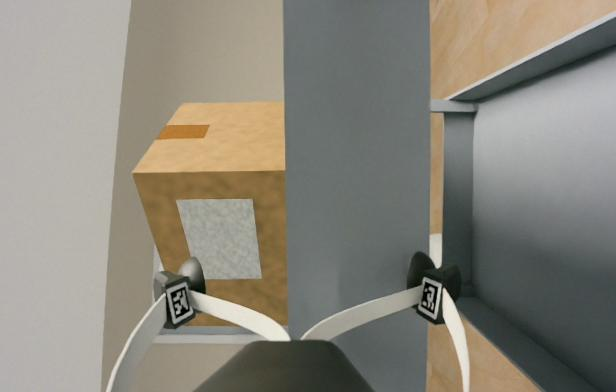

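Emit:
move:
  blocking: false
  r1: {"base": {"translate_m": 0.16, "strafe_m": -0.034}, "joints": {"gripper_m": 0.075}, "pace": "default", "contact_limits": {"translate_m": 0.2}}
  r2: {"joints": {"gripper_m": 0.0}}

Emit:
wait:
  seconds: 1.5
  cameras: ["r1_wrist_camera", "r2_wrist_camera", "r2_head_camera"]

Scene clock: 532.90 s.
move: r1 moving; r2 moving
r1.base_odometry: x=-1.303 y=+2.439 heading=+0.119
r1.turned_by_wheels: +0.000
r1.turned_by_imu: +0.000
r1.base_tilt: forward=-1.6 right=+1.3
r1.lidar_m: 0.81 1.27 2.30 2.47 3.62 1.18 3.25 2.48 2.42 1.06 0.82 0.78
r1.base_status: translate_m moving; strafe_m moving
r1.joint_positions: lift_m=+0.725 arm_m=+0.000 wrist_yaw_rad=+0.003 wrist_pitch_rad=+0.001 wrist_roll_rad=+0.000 gripper_m=+0.106
r1.joint_status: gripper_m moving
r1.measured_speeds: translate_m=+0.121 strafe_m=-0.026 rotate_rad=+0.002 lift_m=+0.000 arm_m=+0.000 wrist_yaw_rad=+0.000 wrist_pitch_rad=+0.000 wrist_roll_rad=+0.000
r1.motor_effort: lift_m=+24(24) arm_m=+4(4) wheel_0=+8(10) wheel_1=+5(7) wheel_2=-8(9)
r1.servo_current: wrist_yaw_rad=65(65) wrist_pitch_rad=39(46) wrist_roll_rad=46(59) gripper_m=91(98)
r1.contact_limits: translate_m 0.2
r1.hand_pose: x=+0.4594 y=-0.0867 z=+0.9024 quat_wxyz=(+1.000, +0.000, +0.001, +0.001) (m; r1's base frame)
r1.wrist_depth_mm: - - - - - 535 480 / - - - - - 525 484 / - - - - - 539 488 / - - - - - 535 488 / - - - - - 539 488 / - 190 - - 191 525 488 / - - - 136 - 530 484
r2.base_odometry: x=-0.410 y=-1.272 heading=-2.297
r2.turned_by_wheels: +0.000
r2.turned_by_imu: +0.000
r2.base_tilt: forward=-0.7 right=+0.1
r2.lidar_m: 0.41 0.42 2.49 2.22 2.23 2.72 2.69 2.73 2.81 2.52 2.54 0.43
r2.base_status: not commanded
r2.joint_positions: lift_m=+0.688 arm_m=+0.000 wrist_yaw_rad=+0.000 wrist_pitch_rad=+0.002 wrist_roll_rad=+1.569 gripper_m=+0.106
r2.joint_status: gripper_m moving
r2.measured_speeds: translate_m=+0.000 strafe_m=+0.000 rotate_rad=+0.000 lift_m=+0.000 arm_m=+0.000 wrist_yaw_rad=+0.000 wrist_pitch_rad=+0.007 wrist_roll_rad=+0.000
r2.motor_effort: lift_m=+21(21) arm_m=+4(4) wheel_0=+4(4) wheel_1=+6(6) wheel_2=-8(8)
r2.servo_current: wrist_yaw_rad=39(52) wrist_pitch_rad=39(46) wrist_roll_rad=46(52) gripper_m=124(124)
r2.contact_limits: translate_m 0.2
r2.hand_pose: x=+0.4592 y=-0.0876 z=+0.8655 quat_wxyz=(+0.708, +0.706, +0.000, -0.001) (m; r2's base frame)
r2.wrist_depth_mm: - - - 174 231 1661 1205 / - - - 176 232 809 - / - - 525 177 237 831 - / - - 477 179 239 842 - / - - 521 181 240 - - / - - 196 182 213 - - / - - - - - 1708 -
pictures: none

Scene clock: 534.30 s.
earlier move: r1 done; r2 moving
r1.base_odometry: x=-1.172 y=+2.427 heading=+0.119
r1.turned_by_wheels: +0.000
r1.turned_by_imu: +0.000
r1.base_tilt: forward=-1.6 right=+1.3
r1.lidar_m: 0.69 1.09 2.23 2.40 3.53 1.28 3.29 2.53 2.08 0.90 0.70 0.68
r1.base_status: done
r1.joint_positions: lift_m=+0.725 arm_m=+0.000 wrist_yaw_rad=+0.003 wrist_pitch_rad=+0.001 wrist_roll_rad=+0.000 gripper_m=+0.075
r1.joint_status: all done
r1.measured_speeds: all 0
r1.motor_effort: lift_m=+24(25) arm_m=+4(4) wheel_0=+1(10) wheel_1=+3(7) wheel_2=+1(10)
r1.servo_current: wrist_yaw_rad=52(72) wrist_pitch_rad=46(46) wrist_roll_rad=39(72) gripper_m=46(104)
r1.contact_limits: translate_m 0.2
r1.hand_pose: x=+0.4594 y=-0.0867 z=+0.9024 quat_wxyz=(+1.000, +0.000, +0.001, +0.001) (m; r1's base frame)
r1.wrist_depth_mm: - - - 512 477 424 384 / - - - 517 477 421 379 / - - - 525 480 421 384 / - - - 521 484 424 382 / - - - 508 484 427 384 / - - 194 521 189 418 382 / - 147 - 143 466 410 382
r2.base_odometry: x=-0.410 y=-1.272 heading=-2.297
r2.turned_by_wheels: +0.000
r2.turned_by_imu: +0.001
r2.base_tilt: forward=-0.7 right=+0.1
r2.lidar_m: 0.40 0.42 2.48 2.22 2.24 2.73 2.71 2.71 2.83 2.53 2.54 0.45
r2.base_status: not commanded
r2.joint_positions: lift_m=+0.688 arm_m=+0.000 wrist_yaw_rad=+0.000 wrist_pitch_rad=+0.004 wrist_roll_rad=+1.569 gripper_m=+0.001
r2.joint_status: gripper_m moving
r2.measured_speeds: all 0
r2.motor_effort: lift_m=+21(21) arm_m=+4(4) wheel_0=+3(4) wheel_1=+5(6) wheel_2=-3(8)
r2.servo_current: wrist_yaw_rad=46(59) wrist_pitch_rad=39(52) wrist_roll_rad=52(59) gripper_m=98(195)
r2.contact_limits: translate_m 0.2
r2.hand_pose: x=+0.4593 y=-0.0874 z=+0.8648 quat_wxyz=(+0.708, +0.706, +0.001, -0.001) (m; r2's base frame)
r2.wrist_depth_mm: - - - 168 225 1661 1138 / - - - 170 229 798 - / - - 492 172 232 820 - / - - 477 233 235 820 - / - - 535 177 236 854 - / - - 190 178 182 - - / - - - - - 1576 508
wait: 1.40 of 1.5 s (r1 has come to rest)
pictures: r1_wrist_camera, r2_head_camera, r2_wrist_camera
Images, in order (width x height): r1_wrist_camera 616x392, r2_head_camera 420x560, r2_wrist_camera 616x392.

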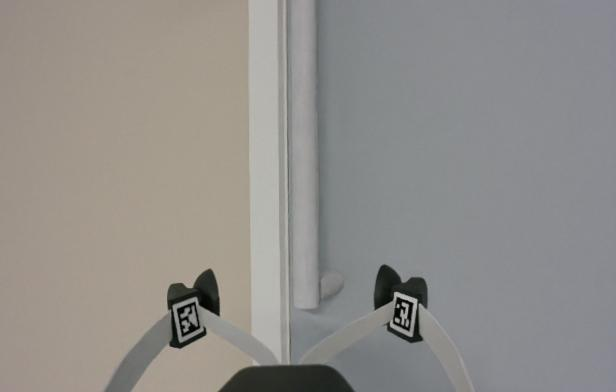

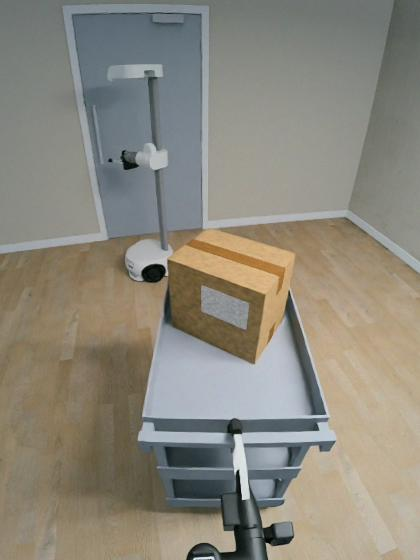

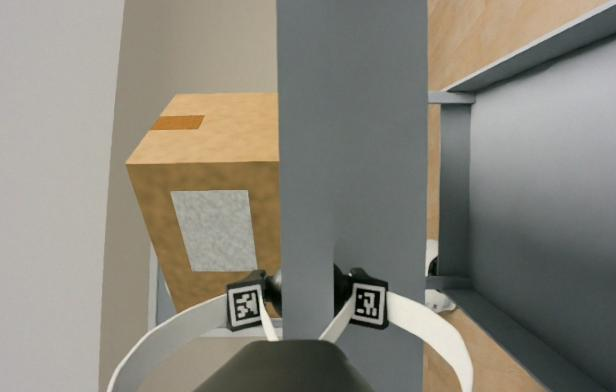

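Emit:
move:
  blocking: false
  r1: {"joints": {"arm_m": 0.195}, "contact_limits": {"arm_m": 0.1}, "speeds": {"arm_m": 0.25}}

Emit:
wait:
  seconds: 1.6
  cameras: ["r1_wrist_camera", "r1_head_camera"]

Scene clock: 543.57 s.
earlier move: r2 done
move: r1 moving
r1.base_odometry: x=-1.172 y=+2.427 heading=+0.119
r1.turned_by_wheels: +0.000
r1.turned_by_imu: +0.000
r1.base_tilt: forward=-1.6 right=+1.3
r1.lidar_m: 0.69 1.09 2.24 2.41 3.56 1.30 3.31 2.54 2.07 0.91 0.69 0.67
r1.base_status: not commanded
r1.joint_positions: lift_m=+0.725 arm_m=+0.051 wrist_yaw_rad=+0.003 wrist_pitch_rad=+0.001 wrist_roll_rad=+0.000 gripper_m=+0.075
r1.joint_status: arm_m moving
r1.measured_speeds: translate_m=+0.000 strafe_m=+0.000 rotate_rad=+0.000 lift_m=+0.000 arm_m=+0.195 wrist_yaw_rad=+0.000 wrist_pitch_rad=+0.000 wrist_roll_rad=+0.000
r1.motor_effort: lift_m=+24(24) arm_m=+6(7) wheel_0=+3(3) wheel_1=+3(3) wheel_2=+1(1)
r1.servo_current: wrist_yaw_rad=33(65) wrist_pitch_rad=39(52) wrist_roll_rad=65(65) gripper_m=39(52)
r1.contact_limits: arm_m 0.1; translate_m 0.2
r1.hand_pose: x=+0.5101 y=-0.0867 z=+0.9024 quat_wxyz=(+1.000, +0.000, +0.001, +0.001) (m; r1's base frame)
r1.wrist_depth_mm: - - - 427 436 384 353 / - - - 433 445 387 357 / - - - 477 442 392 359 / - - - 484 445 392 353 / - - - 488 445 392 355 / - - 194 480 188 382 359 / - 147 - 143 427 373 362
r2.base_odometry: x=-0.410 y=-1.272 heading=-2.297
r2.turned_by_wheels: +0.000
r2.turned_by_imu: +0.000
r2.base_tilt: forward=-0.7 right=+0.1
r2.lidar_m: 0.40 0.45 2.49 2.22 2.22 2.71 2.70 2.72 2.81 2.53 2.53 0.42
r2.base_status: not commanded
r2.joint_positions: lift_m=+0.688 arm_m=+0.000 wrist_yaw_rad=+0.000 wrist_pitch_rad=+0.004 wrist_roll_rad=+1.569 gripper_m=+0.001
r2.joint_status: all done
r2.measured_speeds: all 0
r2.motor_effort: lift_m=+21(21) arm_m=+4(4) wheel_0=+3(4) wheel_1=+5(6) wheel_2=-3(4)
r2.servo_current: wrist_yaw_rad=39(59) wrist_pitch_rad=46(52) wrist_roll_rad=39(59) gripper_m=91(98)
r2.contact_limits: translate_m 0.2
r2.hand_pose: x=+0.4593 y=-0.0874 z=+0.8648 quat_wxyz=(+0.708, +0.706, +0.001, -0.001) (m; r2's base frame)
r2.wrist_depth_mm: - - - 167 225 1708 1138 / - - - 170 229 788 - / - - 492 172 232 820 - / - - 477 233 235 831 - / - - 539 177 237 854 - / - - 191 178 182 - - / - - - - - 1576 508
pictures: none

Scene clock: 544.77 s.
earlier move: r1 done
r1.base_odometry: x=-1.172 y=+2.427 heading=+0.119
r1.turned_by_wheels: +0.000
r1.turned_by_imu: +0.000
r1.base_tilt: forward=-1.5 right=+1.3
r1.lidar_m: 0.69 1.07 2.23 2.42 3.57 1.27 3.32 2.55 2.10 0.92 0.70 0.68
r1.base_status: not commanded
r1.joint_positions: lift_m=+0.725 arm_m=+0.195 wrist_yaw_rad=+0.003 wrist_pitch_rad=+0.001 wrist_roll_rad=+0.000 gripper_m=+0.075
r1.joint_status: all done
r1.measured_speeds: all 0
r1.motor_effort: lift_m=+24(25) arm_m=+5(7) wheel_0=+3(3) wheel_1=+3(3) wheel_2=+1(1)
r1.servo_current: wrist_yaw_rad=72(72) wrist_pitch_rad=33(52) wrist_roll_rad=46(65) gripper_m=46(52)
r1.contact_limits: arm_m 0.1; translate_m 0.2
r1.hand_pose: x=+0.6544 y=-0.0867 z=+0.9024 quat_wxyz=(+1.000, +0.000, +0.001, +0.001) (m; r1's base frame)
r1.wrist_depth_mm: - - 427 267 310 274 251 / - - 430 268 314 276 251 / - - 433 268 315 276 251 / - - 439 268 315 277 254 / - - 442 268 317 278 254 / - - 193 268 189 278 254 / - 147 430 143 312 267 255
r2.base_odometry: x=-0.410 y=-1.272 heading=-2.297
r2.turned_by_wheels: +0.000
r2.turned_by_imu: +0.000
r2.base_tilt: forward=-0.6 right=+0.0
r2.lidar_m: 0.40 0.42 2.49 2.21 2.23 2.74 2.69 2.73 2.83 2.52 2.55 0.43
r2.base_status: not commanded
r2.joint_positions: lift_m=+0.688 arm_m=+0.000 wrist_yaw_rad=+0.000 wrist_pitch_rad=+0.004 wrist_roll_rad=+1.569 gripper_m=+0.001
r2.joint_status: all done
r2.measured_speeds: all 0
r2.motor_effort: lift_m=+21(21) arm_m=+4(4) wheel_0=+3(4) wheel_1=+5(6) wheel_2=-3(4)
r2.servo_current: wrist_yaw_rad=52(59) wrist_pitch_rad=46(52) wrist_roll_rad=59(59) gripper_m=91(104)
r2.contact_limits: translate_m 0.2
r2.hand_pose: x=+0.4593 y=-0.0874 z=+0.8648 quat_wxyz=(+0.708, +0.706, +0.001, -0.001) (m; r2's base frame)
r2.wrist_depth_mm: - - - 167 225 1618 1138 / - - - 170 229 788 - / - - 496 172 231 820 - / - - 477 234 234 842 - / - - 535 176 236 854 - / - - 190 179 182 - - / - - - - - 1537 508
wait: 1.20 of 1.6 s (r1 has come to rest)
pictures: r1_head_camera, r1_wrist_camera
Images, in order (width x height): r1_head_camera 420x560, r1_wrist_camera 616x392.

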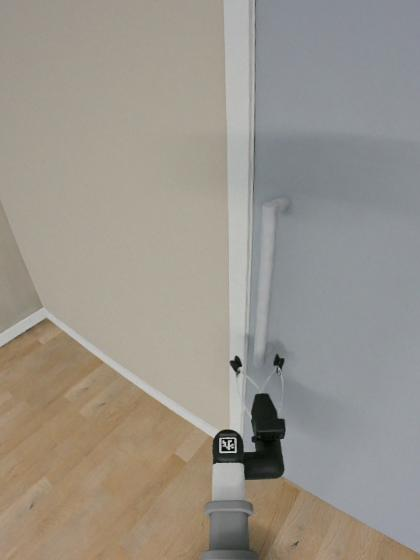

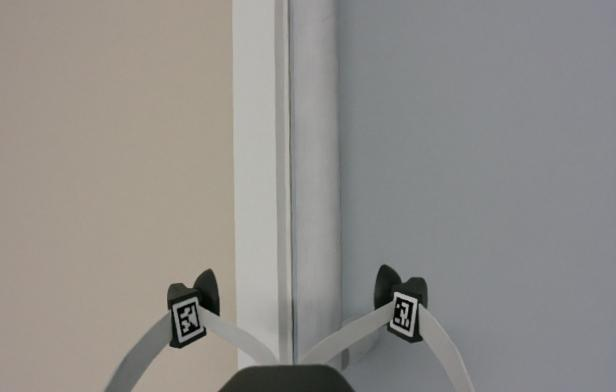

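Emit:
move:
  blocking: false
  r1: {"base": {"translate_m": 0.072, "strafe_m": -0.013}, "pace": "slow", "contact_limits": {"translate_m": 0.15}}

Emit:
wait:
  seconds: 1.6
  cameras: ["r1_wrist_camera"]

Emit:
move:
  blocking: false
  r1: {"joints": {"gripper_m": -0.01}}

Emit:
wait:
  seconds: 1.8
  cameras: ["r1_wrist_camera"]

Scene clock: 552.13 s.
move: r1 moving
r1.base_odometry: x=-1.160 y=+2.426 heading=+0.119
r1.turned_by_wheels: +0.000
r1.turned_by_imu: +0.000
r1.base_tilt: forward=-1.6 right=+1.2
r1.lidar_m: 0.68 1.06 2.22 2.40 3.53 1.31 3.33 2.52 2.04 0.89 0.68 0.65
r1.base_status: translate_m moving; strafe_m moving
r1.joint_positions: lift_m=+0.725 arm_m=+0.195 wrist_yaw_rad=+0.003 wrist_pitch_rad=+0.001 wrist_roll_rad=+0.000 gripper_m=+0.075
r1.joint_status: not commanded
r1.measured_speeds: translate_m=+0.049 strafe_m=-0.009 rotate_rad=-0.001 lift_m=+0.000 arm_m=+0.000 wrist_yaw_rad=+0.000 wrist_pitch_rad=+0.000 wrist_roll_rad=+0.000
r1.motor_effort: lift_m=+24(25) arm_m=+5(5) wheel_0=+7(7) wheel_1=+4(7) wheel_2=-5(7)
r1.servo_current: wrist_yaw_rad=52(78) wrist_pitch_rad=39(46) wrist_roll_rad=52(59) gripper_m=46(52)
r1.contact_limits: arm_m 0.1; translate_m 0.15
r1.hand_pose: x=+0.6544 y=-0.0867 z=+0.9024 quat_wxyz=(+1.000, +0.000, +0.001, +0.001) (m; r1's base frame)
r1.wrist_depth_mm: - - 430 258 301 265 242 / - - 433 257 303 265 243 / - - 430 260 306 266 240 / - - 430 258 304 267 245 / - - 436 257 304 267 246 / - - 193 259 189 270 241 / - 146 427 138 301 260 246
r2: as last shown
r2.base_tilt: forward=-0.6 right=+0.1
r2.lidar_m: 0.40 0.42 2.47 2.23 2.22 2.73 2.71 2.72 2.83 2.51 2.54 0.44
r2.motor_effort: lift_m=+20(21) arm_m=+4(4) wheel_0=+3(3) wheel_1=+5(5) wheel_2=-3(4)
r2.servo_current: wrist_yaw_rad=46(52) wrist_pitch_rad=39(46) wrist_roll_rad=39(59) gripper_m=91(98)
r2.contact_limits: translate_m 0.2
r2.wrist_depth_mm: - - - 167 226 1661 1160 / - - - 170 229 798 - / - - 496 172 231 820 - / - - 473 234 235 842 - / - - 535 178 236 842 - / - - 191 178 182 - - / - - - - - 1576 508
pictures: none

Scene clock: 553.60 s.
earlier move: r1 done
r1.base_odometry: x=-1.100 y=+2.423 heading=+0.119
r1.turned_by_wheels: +0.000
r1.turned_by_imu: +0.000
r1.base_tilt: forward=-1.6 right=+1.3
r1.lidar_m: 0.61 1.00 2.22 2.36 3.48 1.35 3.34 2.55 1.88 0.83 0.63 0.61
r1.base_status: done
r1.joint_positions: lift_m=+0.725 arm_m=+0.195 wrist_yaw_rad=+0.003 wrist_pitch_rad=+0.001 wrist_roll_rad=+0.000 gripper_m=+0.075
r1.joint_status: not commanded
r1.measured_speeds: all 0
r1.motor_effort: lift_m=+24(25) arm_m=+5(5) wheel_0=+2(7) wheel_1=+3(7) wheel_2=-2(7)
r1.servo_current: wrist_yaw_rad=33(78) wrist_pitch_rad=39(52) wrist_roll_rad=59(65) gripper_m=39(52)
r1.contact_limits: arm_m 0.1; translate_m 0.15
r1.hand_pose: x=+0.6544 y=-0.0867 z=+0.9024 quat_wxyz=(+1.000, +0.000, +0.001, +0.001) (m; r1's base frame)
r1.wrist_depth_mm: - 402 368 198 244 213 196 / - 424 368 198 245 215 196 / - 407 370 199 246 218 197 / - 407 370 200 247 216 198 / - 410 362 200 248 216 198 / - 415 193 200 192 216 198 / - 163 366 143 243 209 199
r2.base_odometry: x=-0.410 y=-1.272 heading=-2.297
r2.turned_by_wheels: +0.000
r2.turned_by_imu: +0.000
r2.base_tilt: forward=-0.6 right=+0.1
r2.lidar_m: 0.39 0.43 2.49 2.23 2.21 2.73 2.69 2.71 2.84 2.53 2.55 0.41
r2.base_status: not commanded
r2.joint_positions: lift_m=+0.688 arm_m=+0.000 wrist_yaw_rad=+0.000 wrist_pitch_rad=+0.004 wrist_roll_rad=+1.569 gripper_m=+0.001
r2.joint_status: not commanded
r2.measured_speeds: all 0
r2.motor_effort: lift_m=+21(21) arm_m=+4(4) wheel_0=+3(4) wheel_1=+5(6) wheel_2=-3(4)
r2.servo_current: wrist_yaw_rad=46(65) wrist_pitch_rad=46(52) wrist_roll_rad=46(59) gripper_m=91(104)
r2.contact_limits: translate_m 0.2
r2.hand_pose: x=+0.4593 y=-0.0874 z=+0.8648 quat_wxyz=(+0.708, +0.706, +0.001, -0.001) (m; r2's base frame)
r2.wrist_depth_mm: - - - 167 226 1708 1160 / - - - 170 229 798 - / - - 492 173 231 820 - / - - 477 234 234 831 - / - - 539 176 236 854 - / - - 190 179 182 - - / - - - - - 1576 504
wait: 1.47 of 1.6 s (r1 has come to rest)
pictures: r1_wrist_camera
Images, in order (width x height): r1_wrist_camera 616x392.

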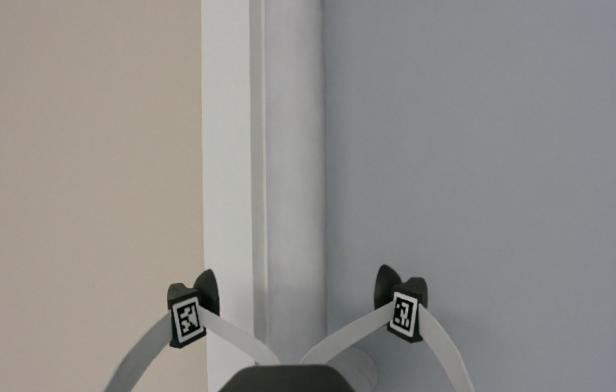

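Scene clock: 554.10 s.
move: r1 moving
r1.base_odometry: x=-1.100 y=+2.423 heading=+0.119
r1.turned_by_wheels: +0.000
r1.turned_by_imu: +0.000
r1.base_tilt: forward=-1.6 right=+1.3
r1.lidar_m: 0.60 0.97 2.22 2.38 3.51 1.37 3.33 2.56 1.89 0.81 0.63 0.60
r1.base_status: not commanded
r1.joint_positions: lift_m=+0.725 arm_m=+0.195 wrist_yaw_rad=+0.003 wrist_pitch_rad=+0.001 wrist_roll_rad=+0.000 gripper_m=+0.057
r1.joint_status: gripper_m moving
r1.measured_speeds: all 0
r1.motor_effort: lift_m=+25(25) arm_m=+5(5) wheel_0=+2(3) wheel_1=+3(3) wheel_2=-2(2)
r1.servo_current: wrist_yaw_rad=33(65) wrist_pitch_rad=46(46) wrist_roll_rad=46(52) gripper_m=104(104)
r1.contact_limits: arm_m 0.1; translate_m 0.15
r1.hand_pose: x=+0.6544 y=-0.0867 z=+0.9024 quat_wxyz=(+1.000, +0.000, +0.001, +0.001) (m; r1's base frame)
r1.wrist_depth_mm: - 407 366 198 243 213 195 / - 415 368 198 245 216 196 / - 407 370 199 247 218 197 / - 404 370 200 247 216 197 / - 410 362 200 248 216 198 / - 415 194 200 192 217 199 / - 153 355 137 244 210 198
r2: as last shown
r2.base_tilt: forward=-0.7 right=+0.1
r2.lidar_m: 0.39 0.44 2.47 2.19 2.21 2.72 2.71 2.70 2.83 2.52 2.54 0.43
r2.motor_effort: lift_m=+21(21) arm_m=+4(4) wheel_0=+3(3) wheel_1=+5(5) wheel_2=-4(4)
r2.servo_current: wrist_yaw_rad=52(52) wrist_pitch_rad=39(46) wrist_roll_rad=33(59) gripper_m=91(98)
r2.contact_limits: translate_m 0.2
r2.wrist_depth_mm: - - - 167 226 1661 1160 / - - - 170 228 788 - / - - 492 173 233 842 - / - - 477 233 234 820 - / - - 530 177 238 854 - / - - 191 178 182 - - / - - - - - 1618 512
pictures: none

Scene clock: 555.23 s.
earlier move: r1 done
r1.base_odometry: x=-1.099 y=+2.423 heading=+0.119
r1.turned_by_wheels: +0.000
r1.turned_by_imu: +0.000
r1.base_tilt: forward=-1.5 right=+1.3
r1.lidar_m: 0.61 0.97 2.22 2.39 3.51 1.35 3.37 2.55 1.88 0.84 0.62 0.61
r1.base_status: not commanded
r1.joint_positions: lift_m=+0.725 arm_m=+0.195 wrist_yaw_rad=+0.003 wrist_pitch_rad=+0.001 wrist_roll_rad=+0.000 gripper_m=-0.009
r1.joint_status: all done
r1.measured_speeds: all 0
r1.motor_effort: lift_m=+24(25) arm_m=-2(5) wheel_0=+1(3) wheel_1=+2(3) wheel_2=+0(2)
r1.servo_current: wrist_yaw_rad=46(85) wrist_pitch_rad=39(52) wrist_roll_rad=65(65) gripper_m=85(137)
r1.contact_limits: arm_m 0.1; translate_m 0.15
r1.hand_pose: x=+0.6545 y=-0.0867 z=+0.9024 quat_wxyz=(+1.000, +0.000, +0.001, +0.001) (m; r1's base frame)
r1.wrist_depth_mm: - 402 364 196 241 213 195 / - 415 366 197 243 214 195 / - 410 366 197 246 215 196 / - 404 368 200 246 216 197 / - 413 373 198 247 216 198 / - 415 189 200 187 216 198 / - 142 357 195 238 206 199
r2.base_odometry: x=-0.410 y=-1.272 heading=-2.297
r2.turned_by_wheels: +0.000
r2.turned_by_imu: +0.000
r2.base_tilt: forward=-0.7 right=+0.1
r2.lidar_m: 0.39 0.41 2.50 2.22 2.23 2.69 2.70 2.71 2.83 2.54 2.54 0.41
r2.base_status: not commanded
r2.joint_positions: lift_m=+0.688 arm_m=+0.000 wrist_yaw_rad=+0.000 wrist_pitch_rad=+0.004 wrist_roll_rad=+1.569 gripper_m=+0.001
r2.joint_status: not commanded
r2.measured_speeds: all 0
r2.motor_effort: lift_m=+21(21) arm_m=+4(4) wheel_0=+4(4) wheel_1=+5(6) wheel_2=-3(4)
r2.servo_current: wrist_yaw_rad=46(52) wrist_pitch_rad=39(46) wrist_roll_rad=52(65) gripper_m=85(104)
r2.contact_limits: translate_m 0.2
r2.hand_pose: x=+0.4593 y=-0.0874 z=+0.8648 quat_wxyz=(+0.708, +0.706, +0.001, -0.001) (m; r2's base frame)
r2.wrist_depth_mm: - - - 167 226 1661 1160 / - - - 170 229 798 - / - - 492 172 231 820 - / - - 480 233 234 842 - / - - 535 176 237 842 - / - - 191 178 182 - - / - - - - - 1618 500
wait: 1.13 of 1.8 s (r1 has come to rest)
pictures: r1_wrist_camera
Images, in order (width x height): r1_wrist_camera 616x392.

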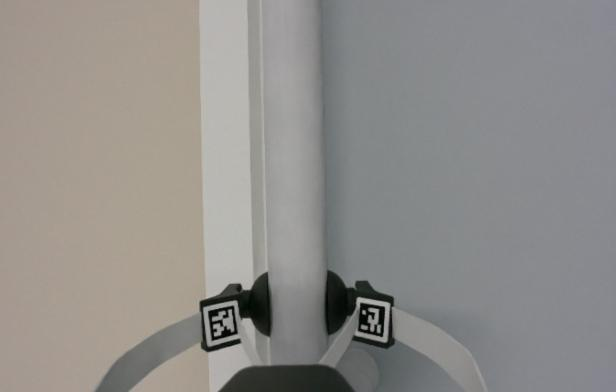

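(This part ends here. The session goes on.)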